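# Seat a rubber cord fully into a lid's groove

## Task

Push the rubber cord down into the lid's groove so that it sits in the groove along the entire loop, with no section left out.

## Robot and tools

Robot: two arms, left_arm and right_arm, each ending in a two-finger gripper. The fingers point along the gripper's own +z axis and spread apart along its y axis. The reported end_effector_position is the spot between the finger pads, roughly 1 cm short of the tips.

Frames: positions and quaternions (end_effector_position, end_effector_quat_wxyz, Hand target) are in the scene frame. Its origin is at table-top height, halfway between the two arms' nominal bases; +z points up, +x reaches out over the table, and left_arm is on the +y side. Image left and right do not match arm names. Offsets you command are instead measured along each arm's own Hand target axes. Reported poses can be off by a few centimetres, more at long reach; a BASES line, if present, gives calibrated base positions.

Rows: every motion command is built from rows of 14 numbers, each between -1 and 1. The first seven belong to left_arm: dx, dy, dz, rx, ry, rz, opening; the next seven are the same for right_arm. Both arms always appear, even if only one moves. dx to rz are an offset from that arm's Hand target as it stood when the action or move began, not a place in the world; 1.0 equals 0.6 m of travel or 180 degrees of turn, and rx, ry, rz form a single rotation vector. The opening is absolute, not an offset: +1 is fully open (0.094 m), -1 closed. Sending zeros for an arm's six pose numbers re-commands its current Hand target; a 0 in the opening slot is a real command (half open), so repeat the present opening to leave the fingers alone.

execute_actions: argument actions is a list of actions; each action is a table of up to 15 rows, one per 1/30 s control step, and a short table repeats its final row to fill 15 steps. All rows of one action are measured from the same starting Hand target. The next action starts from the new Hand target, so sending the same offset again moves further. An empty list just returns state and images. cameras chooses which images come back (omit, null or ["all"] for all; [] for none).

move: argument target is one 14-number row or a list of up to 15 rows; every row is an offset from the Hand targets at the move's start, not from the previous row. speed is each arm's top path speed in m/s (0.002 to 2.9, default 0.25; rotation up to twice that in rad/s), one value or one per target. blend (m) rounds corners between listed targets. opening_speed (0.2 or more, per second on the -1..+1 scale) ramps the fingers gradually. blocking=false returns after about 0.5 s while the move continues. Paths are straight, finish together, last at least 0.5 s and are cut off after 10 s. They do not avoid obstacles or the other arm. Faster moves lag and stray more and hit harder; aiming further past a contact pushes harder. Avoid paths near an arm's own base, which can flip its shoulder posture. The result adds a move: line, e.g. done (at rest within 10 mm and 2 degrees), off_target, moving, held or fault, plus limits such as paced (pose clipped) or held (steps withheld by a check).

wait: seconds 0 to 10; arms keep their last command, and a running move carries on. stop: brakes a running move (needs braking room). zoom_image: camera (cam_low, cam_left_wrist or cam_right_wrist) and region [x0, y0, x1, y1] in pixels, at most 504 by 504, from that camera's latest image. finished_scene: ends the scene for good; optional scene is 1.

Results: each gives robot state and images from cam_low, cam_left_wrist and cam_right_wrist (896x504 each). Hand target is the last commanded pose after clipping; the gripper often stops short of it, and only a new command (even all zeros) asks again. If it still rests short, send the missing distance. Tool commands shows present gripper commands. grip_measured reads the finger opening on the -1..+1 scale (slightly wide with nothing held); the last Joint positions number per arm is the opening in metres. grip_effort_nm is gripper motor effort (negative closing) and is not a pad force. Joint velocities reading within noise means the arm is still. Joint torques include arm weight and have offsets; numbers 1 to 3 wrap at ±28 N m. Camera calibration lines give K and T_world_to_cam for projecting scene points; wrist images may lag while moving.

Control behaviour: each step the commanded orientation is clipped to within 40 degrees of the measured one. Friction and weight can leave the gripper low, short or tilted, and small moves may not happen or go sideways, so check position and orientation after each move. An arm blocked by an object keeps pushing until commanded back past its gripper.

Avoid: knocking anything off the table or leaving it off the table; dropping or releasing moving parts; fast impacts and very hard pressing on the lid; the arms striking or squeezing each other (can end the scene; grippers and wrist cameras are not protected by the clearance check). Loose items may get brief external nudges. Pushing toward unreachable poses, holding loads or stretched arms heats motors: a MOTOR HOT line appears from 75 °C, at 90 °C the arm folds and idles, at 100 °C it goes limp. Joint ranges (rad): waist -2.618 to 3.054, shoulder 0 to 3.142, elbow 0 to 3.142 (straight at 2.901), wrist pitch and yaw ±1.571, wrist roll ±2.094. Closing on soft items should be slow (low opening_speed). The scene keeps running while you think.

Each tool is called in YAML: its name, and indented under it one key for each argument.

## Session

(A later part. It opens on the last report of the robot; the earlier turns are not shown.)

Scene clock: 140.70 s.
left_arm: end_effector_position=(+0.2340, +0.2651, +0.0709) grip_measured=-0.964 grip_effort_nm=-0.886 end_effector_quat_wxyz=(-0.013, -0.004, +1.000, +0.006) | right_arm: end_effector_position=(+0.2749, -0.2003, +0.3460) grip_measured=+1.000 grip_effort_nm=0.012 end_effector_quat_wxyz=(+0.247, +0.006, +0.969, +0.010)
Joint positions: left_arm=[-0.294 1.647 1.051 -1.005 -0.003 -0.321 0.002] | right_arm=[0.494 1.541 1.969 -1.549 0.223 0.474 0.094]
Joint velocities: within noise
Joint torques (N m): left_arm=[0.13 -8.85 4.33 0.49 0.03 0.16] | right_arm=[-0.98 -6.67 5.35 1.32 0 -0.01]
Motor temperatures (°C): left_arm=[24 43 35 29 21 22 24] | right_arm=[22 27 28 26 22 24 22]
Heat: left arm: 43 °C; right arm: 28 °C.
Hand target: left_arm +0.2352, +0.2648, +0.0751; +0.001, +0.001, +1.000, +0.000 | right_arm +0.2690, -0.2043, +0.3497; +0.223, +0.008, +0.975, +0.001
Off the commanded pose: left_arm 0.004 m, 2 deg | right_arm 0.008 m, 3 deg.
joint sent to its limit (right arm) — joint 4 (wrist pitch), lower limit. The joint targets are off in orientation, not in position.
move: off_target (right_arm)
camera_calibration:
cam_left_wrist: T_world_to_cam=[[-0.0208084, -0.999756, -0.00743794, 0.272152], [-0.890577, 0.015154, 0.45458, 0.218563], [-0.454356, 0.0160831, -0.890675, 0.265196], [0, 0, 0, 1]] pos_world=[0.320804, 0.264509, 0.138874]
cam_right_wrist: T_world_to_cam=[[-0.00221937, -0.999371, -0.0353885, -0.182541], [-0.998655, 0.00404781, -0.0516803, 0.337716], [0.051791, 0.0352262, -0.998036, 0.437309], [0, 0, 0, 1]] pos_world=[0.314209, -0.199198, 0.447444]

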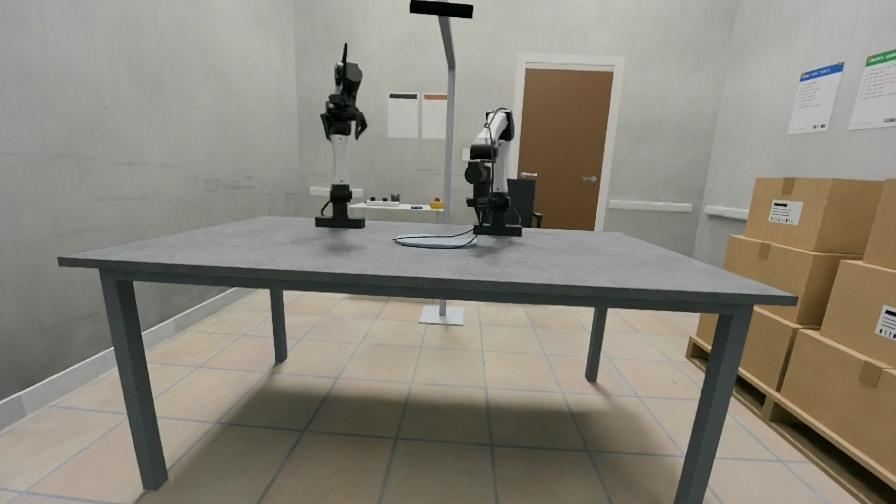

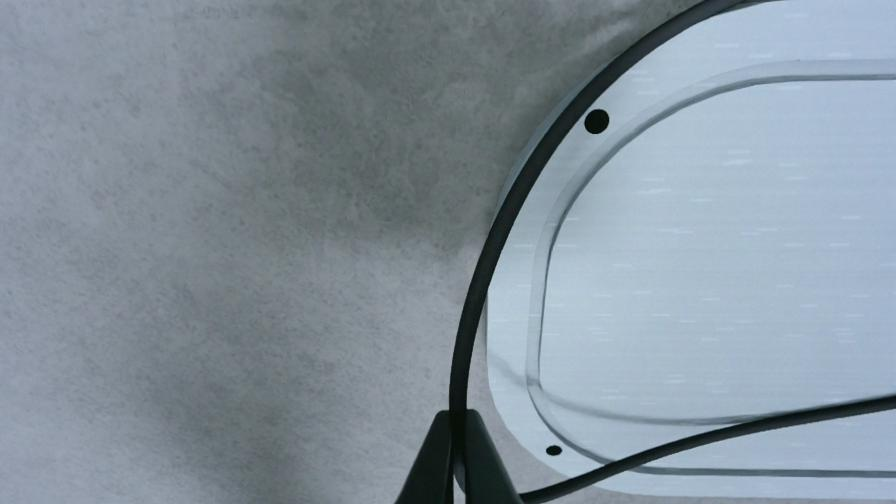

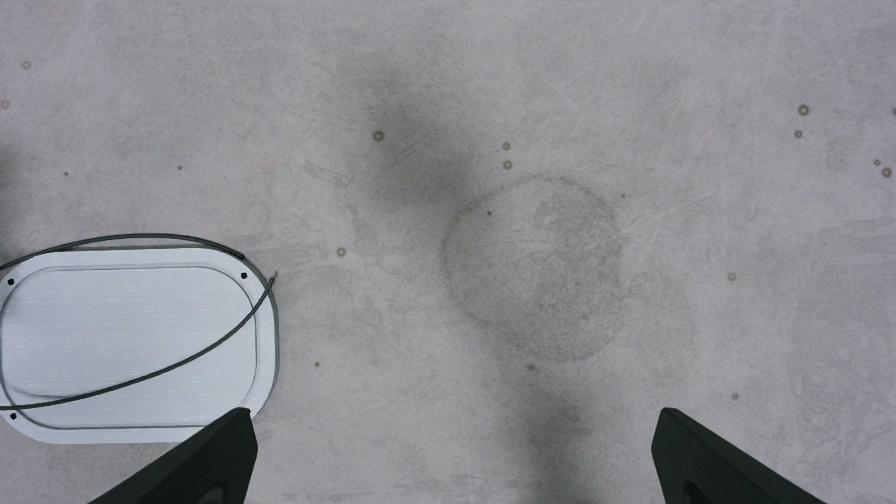

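move:
  target: [0,-0.038,0.07,0,0,0,-0.97,0,0,0,0,0,0,1]
  speed: 0.1
  cameras: ["cam_left_wrist","cam_right_wrist"]

Scene clock: 156.70 s.
left_arm: end_effector_position=(+0.2358, +0.2432, +0.0377) grip_measured=-0.968 grip_effort_nm=-0.945 end_effector_quat_wxyz=(+0.002, +0.004, +1.000, +0.001) | right_arm: end_effector_position=(+0.2749, -0.2003, +0.3460) grip_measured=+1.000 grip_effort_nm=0.012 end_effector_quat_wxyz=(+0.247, +0.006, +0.969, +0.010)
Joint positions: left_arm=[-0.367 1.705 0.974 -0.836 -0.003 -0.377 0.002] | right_arm=[0.494 1.541 1.969 -1.549 0.223 0.474 0.094]
Joint velocities: within noise
Joint torques (N m): left_arm=[-0.21 -5.57 4.41 0.65 0.08 -0.07] | right_arm=[-0.92 -6.63 5.31 1.33 -0.02 -0.04]
Motor temperatures (°C): left_arm=[24 38 33 28 21 22 24] | right_arm=[22 27 28 26 22 24 22]
Heat: left arm: 38 °C; right arm: 28 °C.
Hand target: left_arm +0.2352, +0.2420, +0.0331; +0.001, +0.001, +1.000, +0.000 | right_arm +0.2690, -0.2043, +0.3497; +0.223, +0.008, +0.975, +0.001
Off the commanded pose: left_arm 0.005 m, 0 deg | right_arm 0.008 m, 3 deg.
joint sent to its limit (right arm) — joint 4 (wrist pitch), lower limit. The joint targets are off in orientation, not in position.
move: off_target (right_arm)
camera_calibration:
cam_left_wrist: T_world_to_cam=[[-0.0367111, -0.999323, 0.00244157, 0.25335], [-0.903544, 0.0342362, 0.427124, 0.235045], [-0.426919, 0.0134742, -0.90419, 0.231522], [0, 0, 0, 1]] pos_world=[0.320515, 0.242012, 0.108328]
cam_right_wrist: T_world_to_cam=[[-0.00221937, -0.999371, -0.0353885, -0.182541], [-0.998655, 0.00404781, -0.0516803, 0.337716], [0.051791, 0.0352262, -0.998036, 0.437309], [0, 0, 0, 1]] pos_world=[0.314209, -0.199198, 0.447444]
Images, in order (width x height): cam_left_wrist 896x504, cam_right_wrist 896x504.

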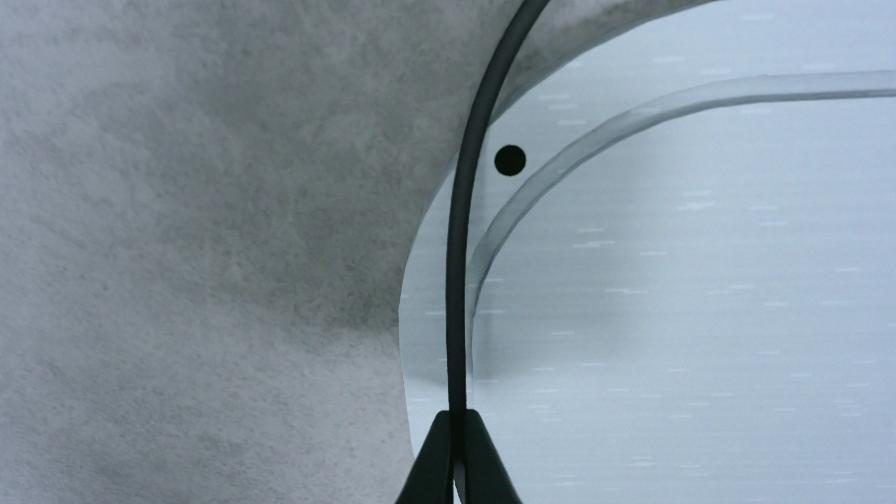

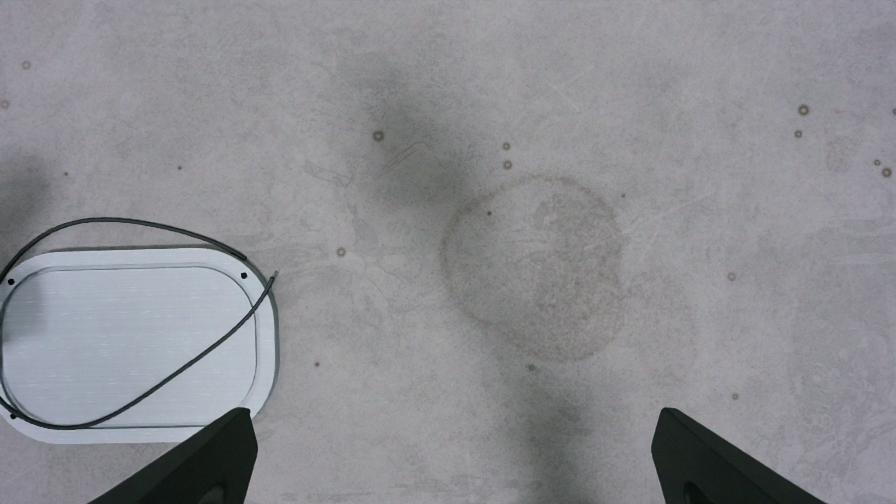

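move:
  target: [0,-0.0045,0.018,0,0,0,-0.97,0,0,0,0,0,0,1]
  speed: 0.06
  cameras: ["cam_left_wrist"]

Scene clock: 162.50 s.
left_arm: end_effector_position=(+0.2368, +0.2407, +0.0276) grip_measured=-0.966 grip_effort_nm=-0.716 end_effector_quat_wxyz=(+0.003, +0.003, +1.000, +0.000) | right_arm: end_effector_position=(+0.2749, -0.2003, +0.3460) grip_measured=+1.000 grip_effort_nm=0.012 end_effector_quat_wxyz=(+0.247, +0.006, +0.969, +0.010)
Joint positions: left_arm=[-0.374 1.73 0.956 -0.792 -0.003 -0.386 0.002] | right_arm=[0.494 1.541 1.969 -1.549 0.223 0.474 0.094]
Joint velocities: left_arm=[-0.017 0.002 0.027 0.022 -0.081 0.066 0.017] | right_arm=[within noise]
Joint torques (N m): left_arm=[-0.32 -5.67 3.96 0.56 0.08 -0.05] | right_arm=[-0.94 -6.67 5.33 1.34 -0.01 -0.02]
Motor temperatures (°C): left_arm=[24 36 33 28 21 22 24] | right_arm=[22 27 28 26 22 24 22]
Heat: left arm: 36 °C; right arm: 28 °C.
Hand target: left_arm +0.2353, +0.2393, +0.0223; +0.001, +0.001, +1.000, +0.000 | right_arm +0.2690, -0.2043, +0.3497; +0.223, +0.008, +0.975, +0.001
Off the commanded pose: left_arm 0.006 m, 0 deg | right_arm 0.008 m, 3 deg.
joint sent to its limit (right arm) — joint 4 (wrist pitch), lower limit. The joint targets are off in orientation, not in position.
move: off_target (right_arm)
camera_calibration:
cam_left_wrist: T_world_to_cam=[[-0.0348095, -0.999388, 0.00332421, 0.250329], [-0.904672, 0.0329235, 0.424835, 0.24097], [-0.424685, 0.011781, -0.905265, 0.222738], [0, 0, 0, 1]] pos_world=[0.321306, 0.239619, 0.0984318]
Images, in order (width x height): cam_left_wrist 896x504.

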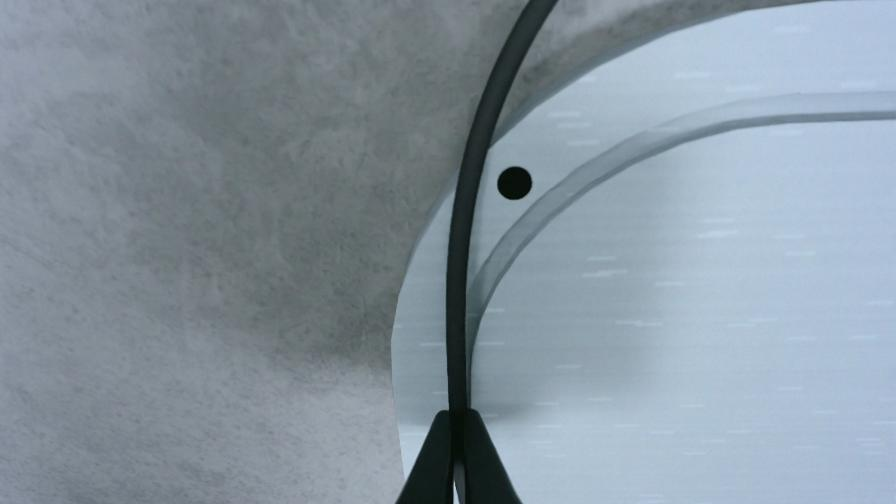

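move:
  target: [0,-0.0075,0,0,0,0,-0.97,0,0,0,0,0,0,1]
  speed: 0.06
  cameras: ["cam_left_wrist"]

zoom_image:
  camera: "cam_left_wrist"
  region: [380, 250, 580, 504]

Scene clock: 171.63 s.
left_arm: end_effector_position=(+0.2349, +0.2369, +0.0261) grip_measured=-0.966 grip_effort_nm=-0.916 end_effector_quat_wxyz=(+0.001, +0.004, +1.000, +0.001) | right_arm: end_effector_position=(+0.2749, -0.2003, +0.3460) grip_measured=+1.000 grip_effort_nm=0.007 end_effector_quat_wxyz=(+0.247, +0.006, +0.969, +0.010)
Joint positions: left_arm=[-0.389 1.735 0.956 -0.79 -0.003 -0.401 0.002] | right_arm=[0.494 1.541 1.969 -1.549 0.223 0.474 0.094]
Joint velocities: within noise
Joint torques (N m): left_arm=[-0.42 -5.41 4.7 0.57 0.06 -0.1] | right_arm=[-0.88 -6.71 5.33 1.33 0 -0.03]
Motor temperatures (°C): left_arm=[24 34 32 28 21 22 24] | right_arm=[22 27 28 26 22 24 22]
Heat: left arm: 34 °C; right arm: 28 °C.
Hand target: left_arm +0.2352, +0.2347, +0.0222; +0.001, +0.001, +1.000, +0.000 | right_arm +0.2690, -0.2043, +0.3497; +0.223, +0.008, +0.975, +0.001
Off the commanded pose: left_arm 0.004 m, 0 deg | right_arm 0.008 m, 3 deg.
joint sent to its limit (right arm) — joint 4 (wrist pitch), lower limit. The joint targets are off in orientation, not in position.
move: off_target (right_arm)
camera_calibration:
cam_left_wrist: T_world_to_cam=[[-0.0355369, -0.999367, 0.001926, 0.246739], [-0.903026, 0.0329365, 0.428322, 0.239564], [-0.428114, 0.013482, -0.903624, 0.221011], [0, 0, 0, 1]] pos_world=[0.319718, 0.235712, 0.0966253]
Images, in order (width x height): cam_left_wrist 896x504.

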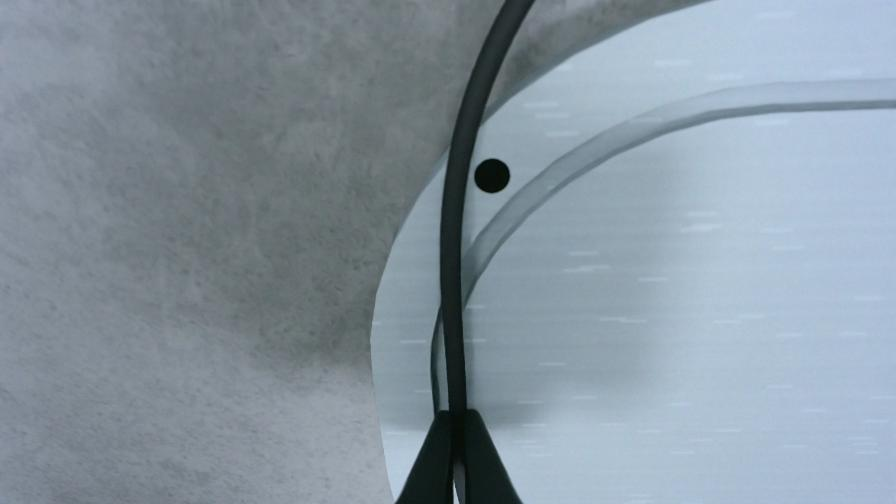

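Scaled by 1.984 from the camera's 896x504 image, which has a finer 1280x720 frame.

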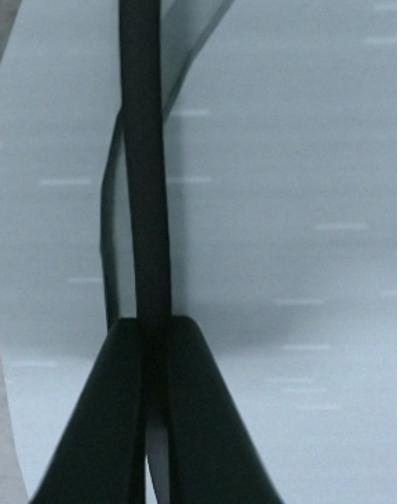

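move:
  target: [0,0.0045,0,0,0,0,-0.97,0,0,0,0,0,0,1]
  speed: 0.06
  cameras: ["cam_left_wrist"]

zoom_image:
  camera: "cam_left_wrist"
  region: [380, 250, 580, 504]

Scene clock: 176.97 s.
left_arm: end_effector_position=(+0.2349, +0.2369, +0.0261) grip_measured=-0.968 grip_effort_nm=-0.950 end_effector_quat_wxyz=(+0.001, +0.003, +1.000, +0.001) | right_arm: end_effector_position=(+0.2749, -0.2003, +0.3460) grip_measured=+1.000 grip_effort_nm=0.007 end_effector_quat_wxyz=(+0.247, +0.006, +0.969, +0.010)
Joint positions: left_arm=[-0.389 1.735 0.956 -0.79 -0.003 -0.402 0.002] | right_arm=[0.494 1.541 1.969 -1.549 0.223 0.474 0.094]
Joint velocities: within noise
Joint torques (N m): left_arm=[0.2 -5.83 4.33 0.54 0.01 0.04] | right_arm=[-0.9 -6.69 5.37 1.34 0.01 -0.06]
Motor temperatures (°C): left_arm=[24 33 32 28 21 22 24] | right_arm=[22 28 28 26 22 24 22]
Heat: left arm: 33 °C; right arm: 28 °C.
Hand target: left_arm +0.2352, +0.2375, +0.0222; +0.001, +0.001, +1.000, +0.000 | right_arm +0.2690, -0.2043, +0.3497; +0.223, +0.008, +0.975, +0.001
Off the commanded pose: left_arm 0.004 m, 0 deg | right_arm 0.008 m, 3 deg.
joint sent to its limit (right arm) — joint 4 (wrist pitch), lower limit. The joint targets are off in orientation, not in position.
move: off_target (right_arm)
camera_calibration:
cam_left_wrist: T_world_to_cam=[[-0.0344179, -0.999406, 0.00194593, 0.24649], [-0.903035, 0.0319332, 0.428378, 0.239794], [-0.428185, 0.0129866, -0.903598, 0.221146], [0, 0, 0, 1]] pos_world=[0.319718, 0.235814, 0.0966252]
Images, in order (width x height): cam_left_wrist 896x504.

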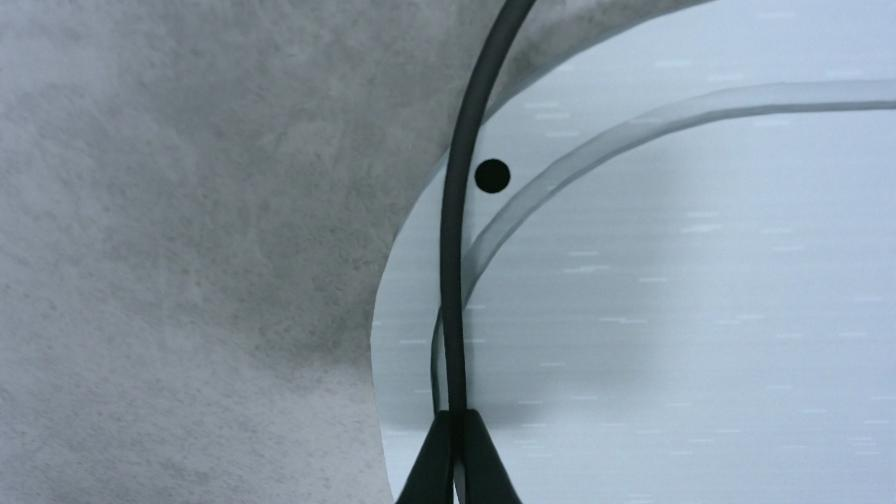

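Scaled by 1.984 from the camera's 896x504 image, which has a finer 1280x720 frame.

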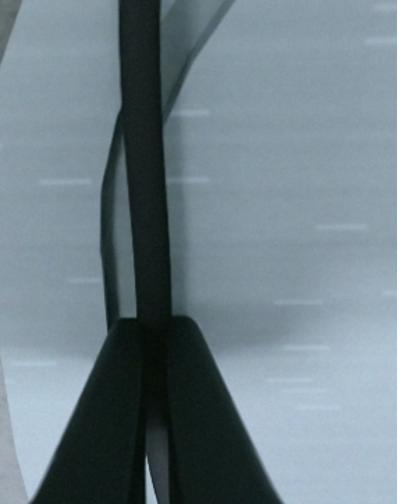

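move:
  target: [0,0.004,0,0,0,0,-0.97,0,0,0,0,0,0,1]
  speed: 0.06
  cameras: ["cam_left_wrist"]

zoom_image:
  camera: "cam_left_wrist"
  region: [380, 250, 580, 504]

Scene clock: 181.63 s.
left_arm: end_effector_position=(+0.2356, +0.2384, +0.0261) grip_measured=-0.969 grip_effort_nm=-0.974 end_effector_quat_wxyz=(+0.001, +0.000, +1.000, +0.001) | right_arm: end_effector_position=(+0.2749, -0.2003, +0.3460) grip_measured=+1.000 grip_effort_nm=0.007 end_effector_quat_wxyz=(+0.247, +0.006, +0.969, +0.010)
Joint positions: left_arm=[-0.383 1.735 0.956 -0.79 -0.003 -0.402 0.001] | right_arm=[0.494 1.541 1.969 -1.549 0.223 0.474 0.094]
Joint velocities: within noise
Joint torques (N m): left_arm=[0.31 -6.19 4 0.63 0.06 0.15] | right_arm=[-0.9 -6.68 5.45 1.35 0.01 -0.03]
Motor temperatures (°C): left_arm=[24 33 32 28 21 22 24] | right_arm=[22 28 28 26 22 24 22]
Heat: left arm: 33 °C; right arm: 28 °C.
Hand target: left_arm +0.2352, +0.2398, +0.0222; +0.001, +0.001, +1.000, +0.000 | right_arm +0.2690, -0.2043, +0.3497; +0.223, +0.008, +0.975, +0.001
Off the commanded pose: left_arm 0.004 m, 0 deg | right_arm 0.008 m, 3 deg.
joint sent to its limit (right arm) — joint 4 (wrist pitch), lower limit. The joint targets are off in orientation, not in position.
move: off_target (right_arm)
camera_calibration:
cam_left_wrist: T_world_to_cam=[[-0.0286952, -0.999586, 0.00206759, 0.246622], [-0.903376, 0.0268186, 0.42801, 0.241722], [-0.427889, 0.010414, -0.903771, 0.221954], [0, 0, 0, 1]] pos_world=[0.320414, 0.237726, 0.0966259]
Images, in order (width x height): cam_left_wrist 896x504.

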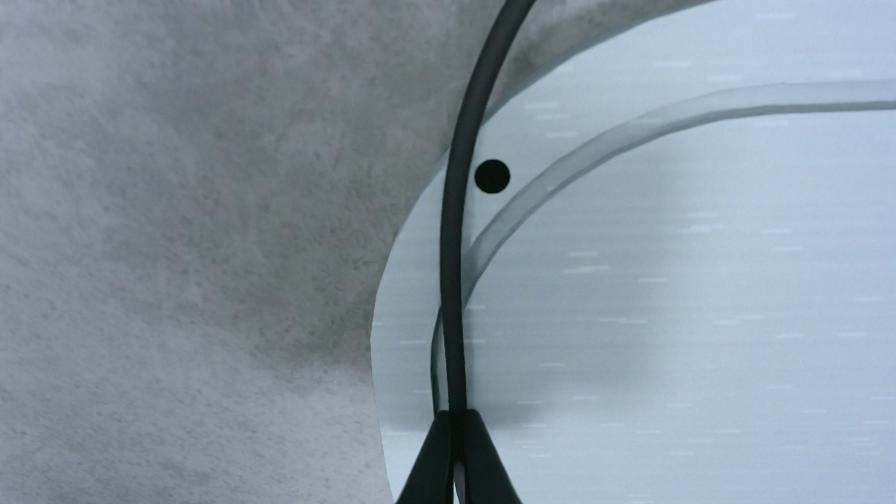

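Scaled by 1.984 from the camera's 896x504 image, which has a finer 1280x720 frame.

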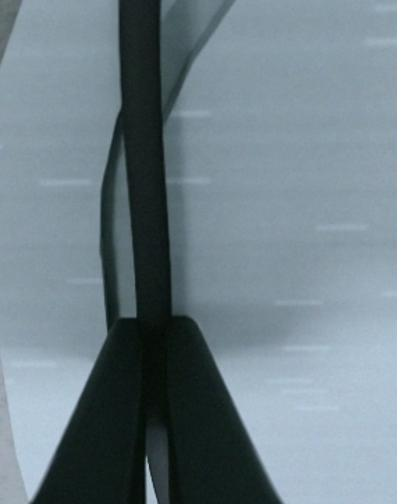

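move:
  target: [0,0,-0.014,0,0,0,-0.97,0,0,0,0,0,0,1]
  speed: 0.06
  cameras: ["cam_left_wrist","cam_right_wrist"]

Scene clock: 186.27 s.
left_arm: end_effector_position=(+0.2335, +0.2393, +0.0261) grip_measured=-0.966 grip_effort_nm=-0.921 end_effector_quat_wxyz=(-0.003, +0.000, +1.000, +0.003) | right_arm: end_effector_position=(+0.2749, -0.2003, +0.3460) grip_measured=+1.000 grip_effort_nm=0.012 end_effector_quat_wxyz=(+0.247, +0.006, +0.969, +0.010)
Joint positions: left_arm=[-0.383 1.735 0.956 -0.799 -0.003 -0.402 0.002] | right_arm=[0.494 1.541 1.969 -1.549 0.223 0.474 0.094]
Joint velocities: within noise
Joint torques (N m): left_arm=[0.68 -7.77 5.22 0.27 0.08 0.11] | right_arm=[-1.01 -6.72 5.39 1.35 -0.01 -0.02]
Motor temperatures (°C): left_arm=[24 32 31 28 21 22 25] | right_arm=[22 28 28 26 22 24 22]
Heat: left arm: 32 °C; right arm: 28 °C.
Hand target: left_arm +0.2352, +0.2398, +0.0306; +0.001, +0.001, +1.000, +0.000 | right_arm +0.2690, -0.2043, +0.3497; +0.223, +0.008, +0.975, +0.001
Off the commanded pose: left_arm 0.005 m, 1 deg | right_arm 0.008 m, 3 deg.
joint sent to its limit (right arm) — joint 4 (wrist pitch), lower limit. The joint targets are off in orientation, not in position.
move: off_target (right_arm)
camera_calibration:
cam_left_wrist: T_world_to_cam=[[-0.0287399, -0.999586, -0.00143619, 0.247616], [-0.899586, 0.0252383, 0.436014, 0.23899], [-0.435798, 0.013823, -0.899939, 0.221969], [0, 0, 0, 1]] pos_world=[0.318842, 0.238414, 0.0959109]
cam_right_wrist: T_world_to_cam=[[-0.00221937, -0.999371, -0.0353885, -0.182541], [-0.998655, 0.00404781, -0.0516803, 0.337716], [0.051791, 0.0352262, -0.998036, 0.437309], [0, 0, 0, 1]] pos_world=[0.314209, -0.199198, 0.447444]
Images, in order (width x height): cam_left_wrist 896x504, cam_right_wrist 896x504.

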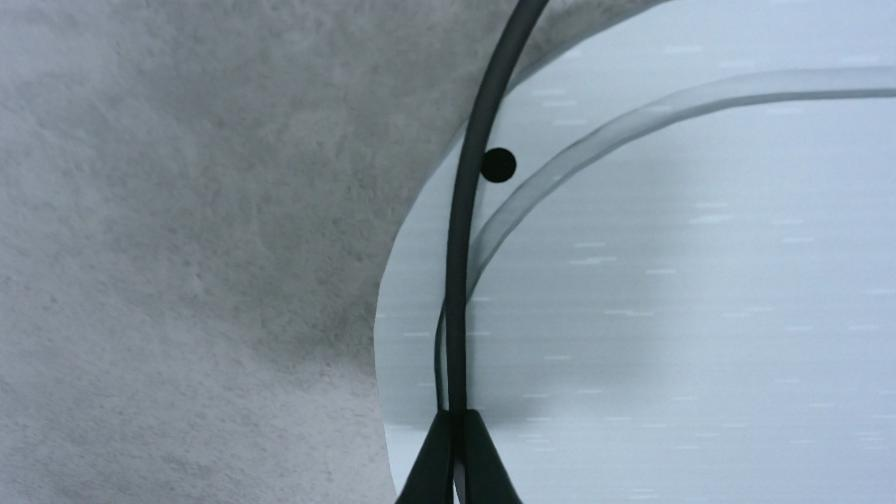

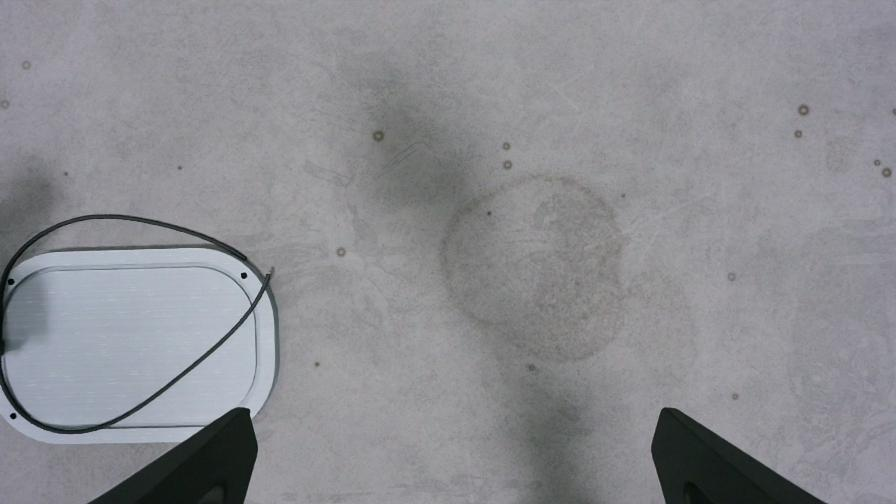

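move:
  target: [0,0.004,-0.006,0,0,0,-0.97,0,0,0,0,0,0,1]
  speed: 0.06
  cameras: ["cam_left_wrist"]

Scene clock: 190.03 s.
left_arm: end_effector_position=(+0.2311, +0.2428, +0.0262) grip_measured=-0.970 grip_effort_nm=-0.496 end_effector_quat_wxyz=(-0.010, -0.001, +1.000, +0.006) | right_arm: end_effector_position=(+0.2749, -0.2003, +0.3460) grip_measured=+1.000 grip_effort_nm=0.007 end_effector_quat_wxyz=(+0.247, +0.006, +0.969, +0.010)
Joint positions: left_arm=[-0.375 1.735 0.956 -0.813 -0.003 -0.397 0.001] | right_arm=[0.494 1.541 1.969 -1.549 0.223 0.474 0.094]
Joint velocities: within noise
Joint torques (N m): left_arm=[0.32 -8.85 5.57 0.27 0.04 0.14] | right_arm=[-0.88 -6.72 5.38 1.34 -0.02 -0.03]
Motor temperatures (°C): left_arm=[24 32 31 28 21 22 25] | right_arm=[22 28 28 26 22 24 22]
Heat: left arm: 32 °C; right arm: 28 °C.
Hand target: left_arm +0.2352, +0.2423, +0.0343; +0.001, +0.001, +1.000, +0.000 | right_arm +0.2690, -0.2043, +0.3497; +0.223, +0.008, +0.975, +0.001
Off the commanded pose: left_arm 0.009 m, 1 deg | right_arm 0.008 m, 3 deg.
joint sent to its limit (right arm) — joint 4 (wrist pitch), lower limit. The joint targets are off in orientation, not in position.
move: off_target (right_arm)
camera_calibration:
cam_left_wrist: T_world_to_cam=[[-0.0253494, -0.999658, -0.00649102, 0.250383], [-0.893884, 0.0197591, 0.447863, 0.236562], [-0.447581, 0.0171553, -0.894079, 0.222699], [0, 0, 0, 1]] pos_world=[0.317482, 0.241803, 0.094788]
Images, in order (width x height): cam_left_wrist 896x504.

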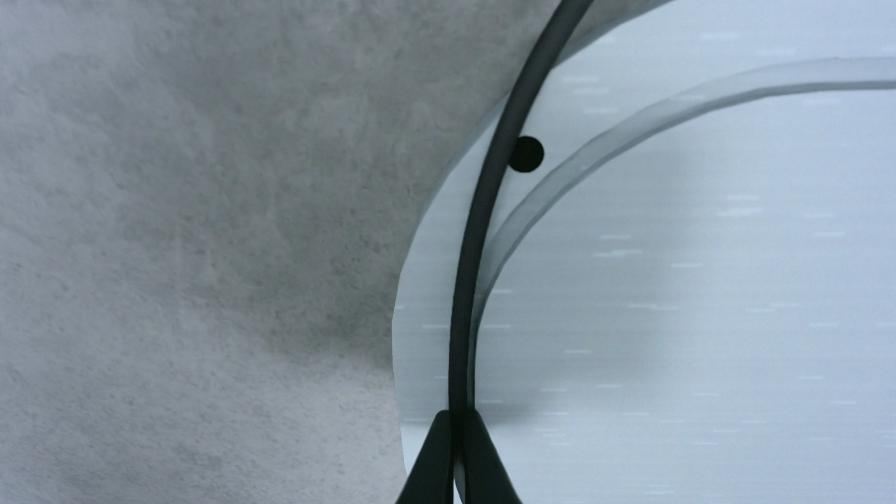

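move:
  target: [0,-0.002,0.01,0,0,0,-0.97,0,0,0,0,0,0,1]
  speed: 0.06
  cameras: ["cam_left_wrist"]

move:
  target: [0,0,0,0,0,0,-0.8,0,0,0,0,0,0,1]
  opening_speed: 0.4
  cameras: ["cam_left_wrist"]

move:
  target: [0,0,-0.05,0,0,0,-0.7,0,0,0,0,0,0,1]
  speed: 0.06
  cameras: ["cam_left_wrist","cam_right_wrist"]

Scene clock: 203.60 s.
left_arm: end_effector_position=(+0.2309, +0.2429, +0.0262) grip_measured=-0.963 grip_effort_nm=-0.794 end_effector_quat_wxyz=(-0.010, -0.001, +1.000, +0.006) | right_arm: end_effector_position=(+0.2749, -0.2003, +0.3460) grip_measured=+1.000 grip_effort_nm=0.007 end_effector_quat_wxyz=(+0.247, +0.006, +0.969, +0.010)
Joint positions: left_arm=[-0.375 1.735 0.956 -0.815 -0.003 -0.396 0.002] | right_arm=[0.494 1.541 1.969 -1.549 0.223 0.474 0.094]
Joint velocities: within noise
Joint torques (N m): left_arm=[0.16 -7.6 4.72 0.53 0.02 0.11] | right_arm=[-0.98 -6.68 5.39 1.33 0.01 -0.03]
Motor temperatures (°C): left_arm=[24 33 32 28 21 22 25] | right_arm=[22 28 28 26 22 24 22]
Heat: left arm: 33 °C; right arm: 28 °C.
Hand target: left_arm +0.2352, +0.2411, +0.0283; +0.001, +0.001, +1.000, +0.000 | right_arm +0.2690, -0.2043, +0.3497; +0.223, +0.008, +0.975, +0.001
Off the commanded pose: left_arm 0.005 m, 1 deg | right_arm 0.008 m, 3 deg.
joint sent to its limit (right arm) — joint 4 (wrist pitch), lower limit. The joint targets are off in orientation, not in position.
move: off_target (right_arm)
camera_calibration:
cam_left_wrist: T_world_to_cam=[[-0.0256728, -0.999647, -0.00686553, 0.250611], [-0.893415, 0.0198623, 0.448793, 0.236168], [-0.448498, 0.0176555, -0.893609, 0.222644], [0, 0, 0, 1]] pos_world=[0.317286, 0.241901, 0.0946862]
Images, in order (width x height): cam_left_wrist 896x504.

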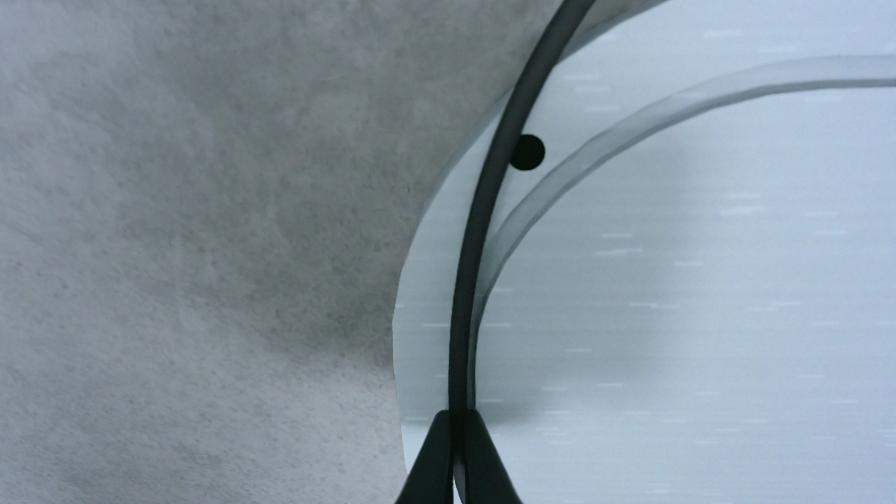

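Scene clock: 204.30 s.
left_arm: end_effector_position=(+0.2310, +0.2428, +0.0262) grip_measured=-0.802 grip_effort_nm=0.081 end_effector_quat_wxyz=(-0.010, -0.001, +1.000, +0.006) | right_arm: end_effector_position=(+0.2749, -0.2003, +0.3460) grip_measured=+1.000 grip_effort_nm=0.007 end_effector_quat_wxyz=(+0.247, +0.006, +0.969, +0.010)
Joint positions: left_arm=[-0.375 1.735 0.956 -0.814 -0.003 -0.396 0.009] | right_arm=[0.494 1.541 1.969 -1.549 0.223 0.474 0.094]
Joint velocities: within noise
Joint torques (N m): left_arm=[0.12 -7.53 4.64 0.56 0.02 0.1] | right_arm=[-0.95 -6.76 5.39 1.34 -0.01 -0.04]
Motor temperatures (°C): left_arm=[24 33 32 28 21 22 25] | right_arm=[22 28 28 26 22 24 22]
Heat: left arm: 33 °C; right arm: 28 °C.
Hand target: left_arm +0.2352, +0.2411, +0.0283; +0.001, +0.001, +1.000, +0.000 | right_arm +0.2690, -0.2043, +0.3497; +0.223, +0.008, +0.975, +0.001
Off the commanded pose: left_arm 0.005 m, 1 deg | right_arm 0.008 m, 3 deg.
joint sent to its limit (right arm) — joint 4 (wrist pitch), lower limit. The joint targets are off in orientation, not in position.
move: off_target (right_arm)
camera_calibration:
cam_left_wrist: T_world_to_cam=[[-0.0257132, -0.999647, -0.00674147, 0.250516], [-0.893553, 0.0199595, 0.448514, 0.236261], [-0.448221, 0.0175566, -0.89375, 0.222729], [0, 0, 0, 1]] pos_world=[0.317385, 0.241801, 0.0947867]
Images, in order (width x height): cam_left_wrist 896x504.

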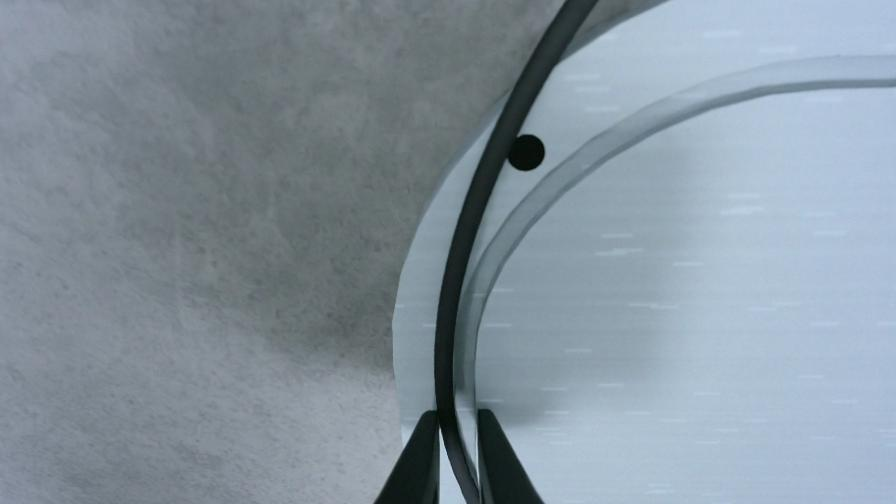

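Scene clock: 205.47 s.
left_arm: end_effector_position=(+0.2264, +0.2448, +0.0453) grip_measured=-0.702 grip_effort_nm=0.081 end_effector_quat_wxyz=(-0.019, -0.001, +1.000, +0.009) | right_arm: end_effector_position=(+0.2749, -0.2003, +0.3460) grip_measured=+1.000 grip_effort_nm=0.012 end_effector_quat_wxyz=(+0.247, +0.006, +0.969, +0.010)
Joint positions: left_arm=[-0.375 1.698 0.998 -0.913 -0.003 -0.396 0.014] | right_arm=[0.494 1.541 1.969 -1.549 0.223 0.474 0.094]
Joint velocities: within noise
Joint torques (N m): left_arm=[0.2 -9.01 6.94 0.23 0.02 0.09] | right_arm=[-0.85 -6.64 5.38 1.36 -0.01 -0.03]
Motor temperatures (°C): left_arm=[24 33 32 28 21 22 25] | right_arm=[22 28 28 26 22 24 22]
Heat: left arm: 33 °C; right arm: 28 °C.
Hand target: left_arm +0.2352, +0.2411, +0.0583; +0.001, +0.001, +1.000, +0.000 | right_arm +0.2690, -0.2043, +0.3497; +0.223, +0.008, +0.975, +0.001
Off the commanded pose: left_arm 0.016 m, 2 deg | right_arm 0.008 m, 3 deg.
joint sent to its limit (right arm) — joint 4 (wrist pitch), lower limit. The joint targets are off in orientation, not in position.
move: off_target (left_arm, right_arm)
camera_calibration:
cam_left_wrist: T_world_to_cam=[[-0.0259326, -0.99957, -0.0137002, 0.252854], [-0.885371, 0.0166022, 0.464589, 0.221717], [-0.464161, 0.0241778, -0.885421, 0.239318], [0, 0, 0, 1]] pos_world=[0.313941, 0.243278, 0.112354]
cam_right_wrist: T_world_to_cam=[[-0.00221937, -0.999371, -0.0353885, -0.182541], [-0.998655, 0.00404781, -0.0516803, 0.337716], [0.051791, 0.0352262, -0.998036, 0.437309], [0, 0, 0, 1]] pos_world=[0.314209, -0.199198, 0.447444]
Images, in order (width x height): cam_left_wrist 896x504, cam_right_wrist 896x504.

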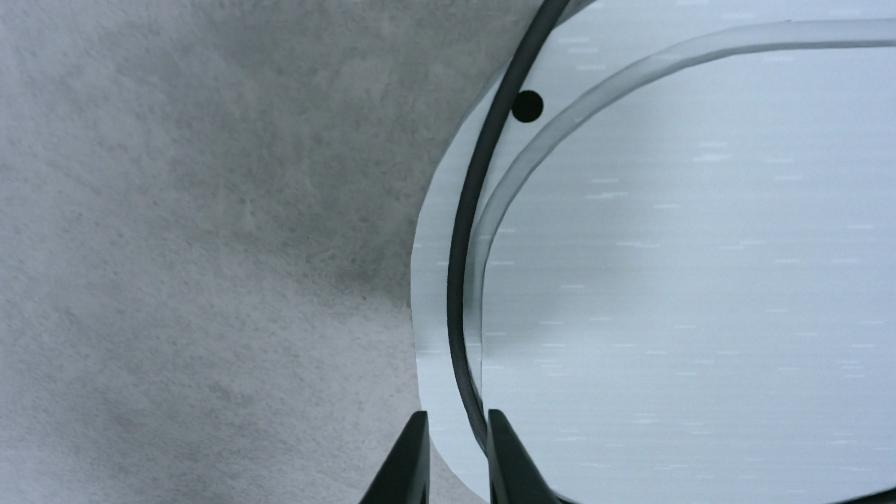

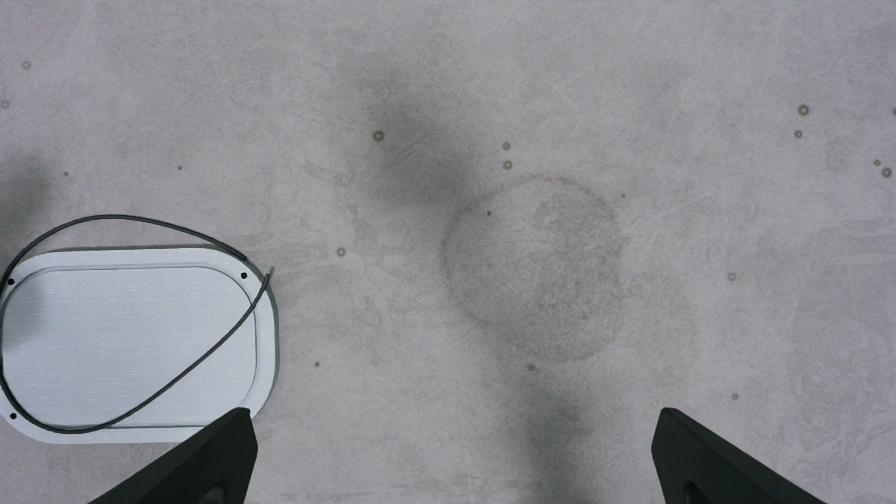

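move:
  target: [0,-0.001,0.053,0,0,0,-0.7,0,0,0,0,0,0,1]
  speed: 0.06
  cameras: ["cam_left_wrist"]

Scene clock: 214.13 s.
left_arm: end_effector_position=(+0.2360, +0.2408, +0.0314) grip_measured=-0.702 grip_effort_nm=0.081 end_effector_quat_wxyz=(+0.003, -0.001, +1.000, +0.001) | right_arm: end_effector_position=(+0.2749, -0.2003, +0.3460) grip_measured=+1.000 grip_effort_nm=0.002 end_effector_quat_wxyz=(+0.247, +0.006, +0.969, +0.010)
Joint positions: left_arm=[-0.375 1.72 0.962 -0.808 -0.003 -0.396 0.014] | right_arm=[0.494 1.541 1.969 -1.549 0.223 0.474 0.094]
Joint velocities: within noise
Joint torques (N m): left_arm=[-0.1 -5.63 4.29 0.62 0.06 0.07] | right_arm=[-0.95 -6.67 5.37 1.35 0 -0.03]
Motor temperatures (°C): left_arm=[24 32 33 28 21 22 24] | right_arm=[22 28 28 26 22 24 22]
Heat: left arm: 33 °C; right arm: 28 °C.
Hand target: left_arm +0.2353, +0.2404, +0.0265; +0.001, +0.001, +1.000, +0.000 | right_arm +0.2690, -0.2043, +0.3497; +0.223, +0.008, +0.975, +0.001
Off the commanded pose: left_arm 0.005 m, 0 deg | right_arm 0.008 m, 3 deg.
joint sent to its limit (right arm) — joint 4 (wrist pitch), lower limit. The joint targets are off in orientation, not in position.
move: off_target (right_arm)
camera_calibration:
cam_left_wrist: T_world_to_cam=[[-0.0256762, -0.999666, 0.00299265, 0.248381], [-0.904489, 0.0245062, 0.425793, 0.240602], [-0.425724, 0.00822591, -0.904816, 0.226919], [0, 0, 0, 1]] pos_world=[0.320604, 0.240535, 0.10213]
Images, in order (width x height): cam_left_wrist 896x504.

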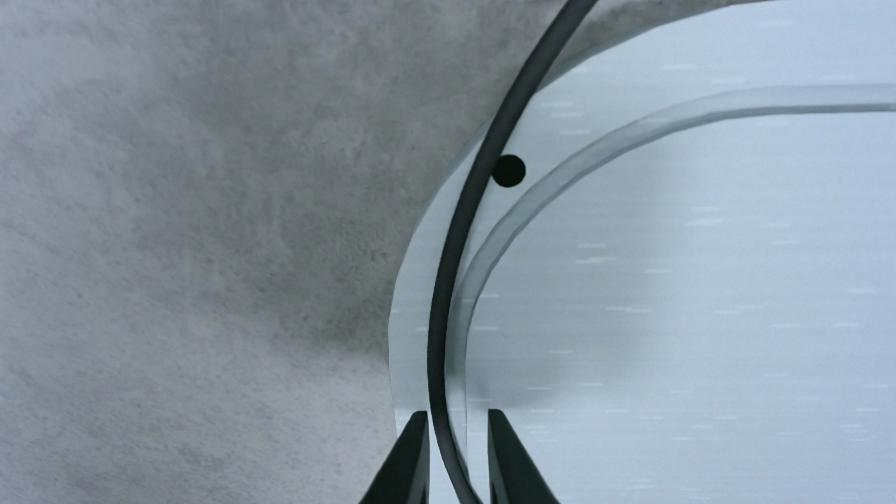

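move:
  target: [0,0,0.005,0,0,0,-0.7,0,0,0,0,0,0,1]
  speed: 0.06
  cameras: []

move:
  target: [0,0,0,0,0,0,-0.97,0,0,0,0,0,0,1]
  opening_speed: 0.4
  cameras: ["cam_left_wrist"]

Scene clock: 218.23 s.
left_arm: end_effector_position=(+0.2386, +0.2397, +0.0314) grip_measured=-0.702 grip_effort_nm=0.081 end_effector_quat_wxyz=(+0.008, -0.001, +1.000, -0.002) | right_arm: end_effector_position=(+0.2749, -0.2003, +0.3460) grip_measured=+1.000 grip_effort_nm=0.007 end_effector_quat_wxyz=(+0.247, +0.006, +0.969, +0.010)
Joint positions: left_arm=[-0.375 1.72 0.962 -0.797 -0.003 -0.396 0.014] | right_arm=[0.494 1.541 1.969 -1.549 0.223 0.474 0.094]
Joint velocities: within noise
Joint torques (N m): left_arm=[0.17 -4.94 3.67 0.65 0.06 0.1] | right_arm=[-0.98 -6.68 5.34 1.36 0 0]
Motor temperatures (°C): left_arm=[24 31 32 28 21 22 24] | right_arm=[22 28 28 26 22 24 22]
Heat: left arm: 32 °C; right arm: 28 °C.
Hand target: left_arm +0.2353, +0.2405, +0.0235; +0.001, +0.001, +1.000, +0.000 | right_arm +0.2690, -0.2043, +0.3497; +0.223, +0.008, +0.975, +0.001
Off the commanded pose: left_arm 0.009 m, 1 deg | right_arm 0.008 m, 3 deg.
joint sent to its limit (right arm) — joint 4 (wrist pitch), lower limit. The joint targets are off in orientation, not in position.
move: off_target (right_arm)
No camera images: "cameras" was empty.

Scene clock: 219.13 s.
left_arm: end_effector_position=(+0.2388, +0.2396, +0.0314) grip_measured=-0.968 grip_effort_nm=-0.125 end_effector_quat_wxyz=(+0.008, -0.001, +1.000, -0.002) | right_arm: end_effector_position=(+0.2749, -0.2003, +0.3460) grip_measured=+1.000 grip_effort_nm=0.007 end_effector_quat_wxyz=(+0.247, +0.006, +0.969, +0.010)
Joint positions: left_arm=[-0.375 1.72 0.962 -0.796 -0.003 -0.396 0.002] | right_arm=[0.494 1.541 1.969 -1.549 0.223 0.474 0.094]
Joint velocities: within noise
Joint torques (N m): left_arm=[0.12 -5.08 3.7 0.66 0.03 0.05] | right_arm=[-0.88 -6.68 5.39 1.36 0.01 -0.03]
Motor temperatures (°C): left_arm=[24 31 32 28 21 22 24] | right_arm=[22 28 28 26 22 24 22]
Heat: left arm: 32 °C; right arm: 28 °C.
Hand target: left_arm +0.2353, +0.2405, +0.0235; +0.001, +0.001, +1.000, +0.000 | right_arm +0.2690, -0.2043, +0.3497; +0.223, +0.008, +0.975, +0.001
Off the commanded pose: left_arm 0.009 m, 1 deg | right_arm 0.008 m, 3 deg.
joint sent to its limit (right arm) — joint 4 (wrist pitch), lower limit. The joint targets are off in orientation, not in position.
move: off_target (right_arm)
camera_calibration:
cam_left_wrist: T_world_to_cam=[[-0.0257643, -0.999639, 0.00756474, 0.247094], [-0.909398, 0.0265796, 0.415076, 0.244157], [-0.415127, 0.0038148, -0.909755, 0.226833], [0, 0, 0, 1]] pos_world=[0.322567, 0.23965, 0.103149]
Images, in order (width x height): cam_left_wrist 896x504.

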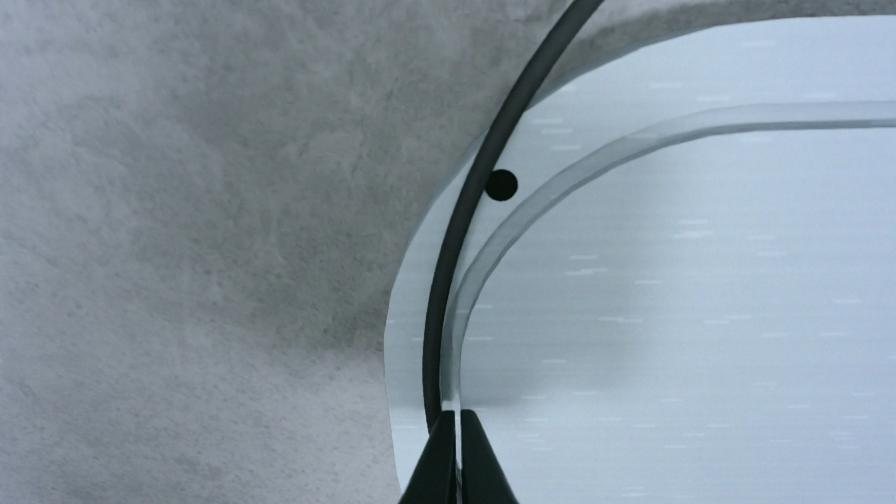

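move:
  target:
    - [0,0,-0.03,0,0,0,-0.6,0,0,0,0,0,0,1]
    - [0.003,0.0075,-0.03,0,0,0,-0.6,0,0,0,0,0,0,1]
    - [0.003,0.0075,0.012,0,0,0,-0.6,0,0,0,0,0,0,1]
  speed: 0.08
  cameras: ["cam_left_wrist"]

Scene clock: 232.37 s.
left_arm: end_effector_position=(+0.2313, +0.2446, +0.0233) grip_measured=-0.602 grip_effort_nm=0.081 end_effector_quat_wxyz=(-0.002, -0.001, +1.000, +0.003) | right_arm: end_effector_position=(+0.2749, -0.2003, +0.3460) grip_measured=+1.000 grip_effort_nm=0.007 end_effector_quat_wxyz=(+0.247, +0.006, +0.969, +0.010)
Joint positions: left_arm=[-0.368 1.726 0.932 -0.783 -0.003 -0.39 0.019] | right_arm=[0.494 1.541 1.969 -1.549 0.223 0.474 0.094]
Joint velocities: within noise
Joint torques (N m): left_arm=[0.42 -5.03 3.89 0.82 0.03 0.2] | right_arm=[-0.87 -6.68 5.31 1.35 0 -0.04]
Motor temperatures (°C): left_arm=[24 30 32 27 21 22 24] | right_arm=[22 28 28 26 22 24 22]
Heat: left arm: 32 °C; right arm: 28 °C.
Hand target: left_arm +0.2335, +0.2449, +0.0162; +0.001, +0.001, +1.000, +0.000 | right_arm +0.2690, -0.2043, +0.3497; +0.223, +0.008, +0.975, +0.001
Off the commanded pose: left_arm 0.007 m, 1 deg | right_arm 0.008 m, 3 deg.
joint sent to its limit (right arm) — joint 4 (wrist pitch), lower limit. The joint targets are off in orientation, not in position.
move: off_target (right_arm)
camera_calibration:
cam_left_wrist: T_world_to_cam=[[-0.0253008, -0.99968, -0.000819512, 0.252132], [-0.900247, 0.0224278, 0.434802, 0.239046], [-0.434645, 0.0117386, -0.900526, 0.218699], [0, 0, 0, 1]] pos_world=[0.316636, 0.244122, 0.0932132]
Images, in order (width x height): cam_left_wrist 896x504.

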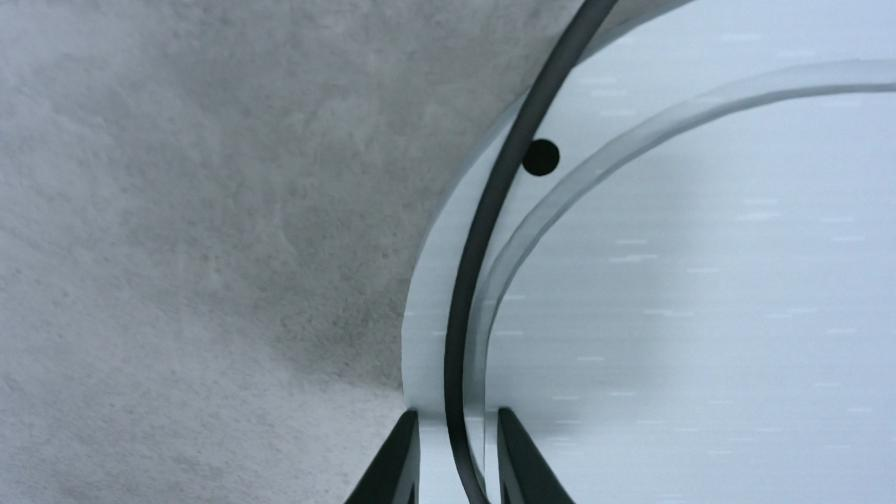

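move:
  target:
    - [0,0,-0.006,0,0,0,-0.6,0,0,0,0,0,0,1]
    - [0,-0.009,-0.006,0,0,0,-0.6,0,0,0,0,0,0,1]
    - [0,-0.009,0,0,0,0,-0.6,0,0,0,0,0,0,1]
  speed: 0.06
  cameras: ["cam_left_wrist"]

Scene clock: 236.57 s.
left_arm: end_effector_position=(+0.2306, +0.2431, +0.0233) grip_measured=-0.602 grip_effort_nm=0.081 end_effector_quat_wxyz=(-0.002, +0.001, +1.000, +0.003) | right_arm: end_effector_position=(+0.2749, -0.2003, +0.3460) grip_measured=+1.000 grip_effort_nm=0.007 end_effector_quat_wxyz=(+0.247, +0.006, +0.969, +0.010)
Joint positions: left_arm=[-0.374 1.726 0.932 -0.783 -0.003 -0.391 0.019] | right_arm=[0.494 1.541 1.969 -1.549 0.223 0.474 0.094]
Joint velocities: within noise
Joint torques (N m): left_arm=[-0.59 -4.6 4.37 0.75 0.02 -0.01] | right_arm=[-0.98 -6.67 5.39 1.34 0 -0.02]
Motor temperatures (°C): left_arm=[24 29 32 28 21 22 24] | right_arm=[22 28 28 26 22 24 22]
Heat: left arm: 32 °C; right arm: 28 °C.
Hand target: left_arm +0.2335, +0.2396, +0.0162; +0.001, +0.001, +1.000, +0.000 | right_arm +0.2690, -0.2043, +0.3497; +0.223, +0.008, +0.975, +0.001
Off the commanded pose: left_arm 0.008 m, 0 deg | right_arm 0.008 m, 3 deg.
joint sent to its limit (right arm) — joint 4 (wrist pitch), lower limit. The joint targets are off in orientation, not in position.
move: off_target (right_arm)
camera_calibration:
cam_left_wrist: T_world_to_cam=[[-0.0309817, -0.99952, -0.000822997, 0.25186], [-0.900121, 0.0275427, 0.434768, 0.237189], [-0.434537, 0.0142107, -0.900542, 0.217789], [0, 0, 0, 1]] pos_world=[0.315939, 0.242111, 0.0932133]
Images, in order (width x height): cam_left_wrist 896x504.

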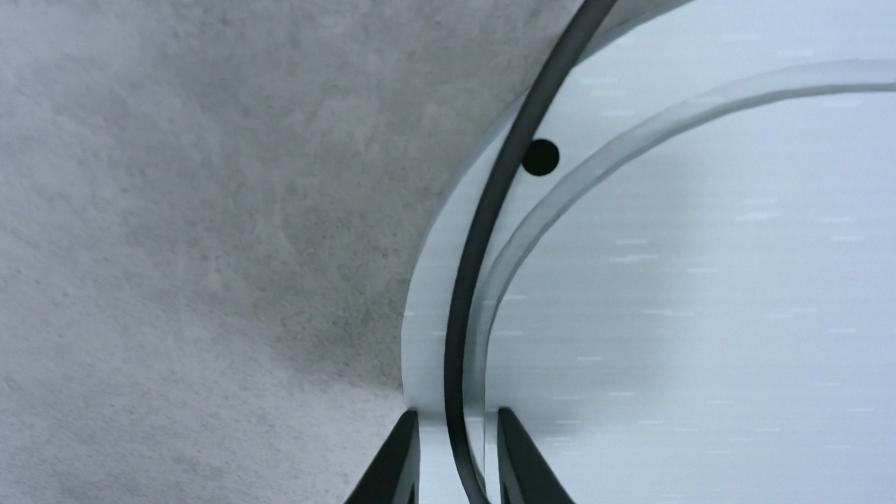

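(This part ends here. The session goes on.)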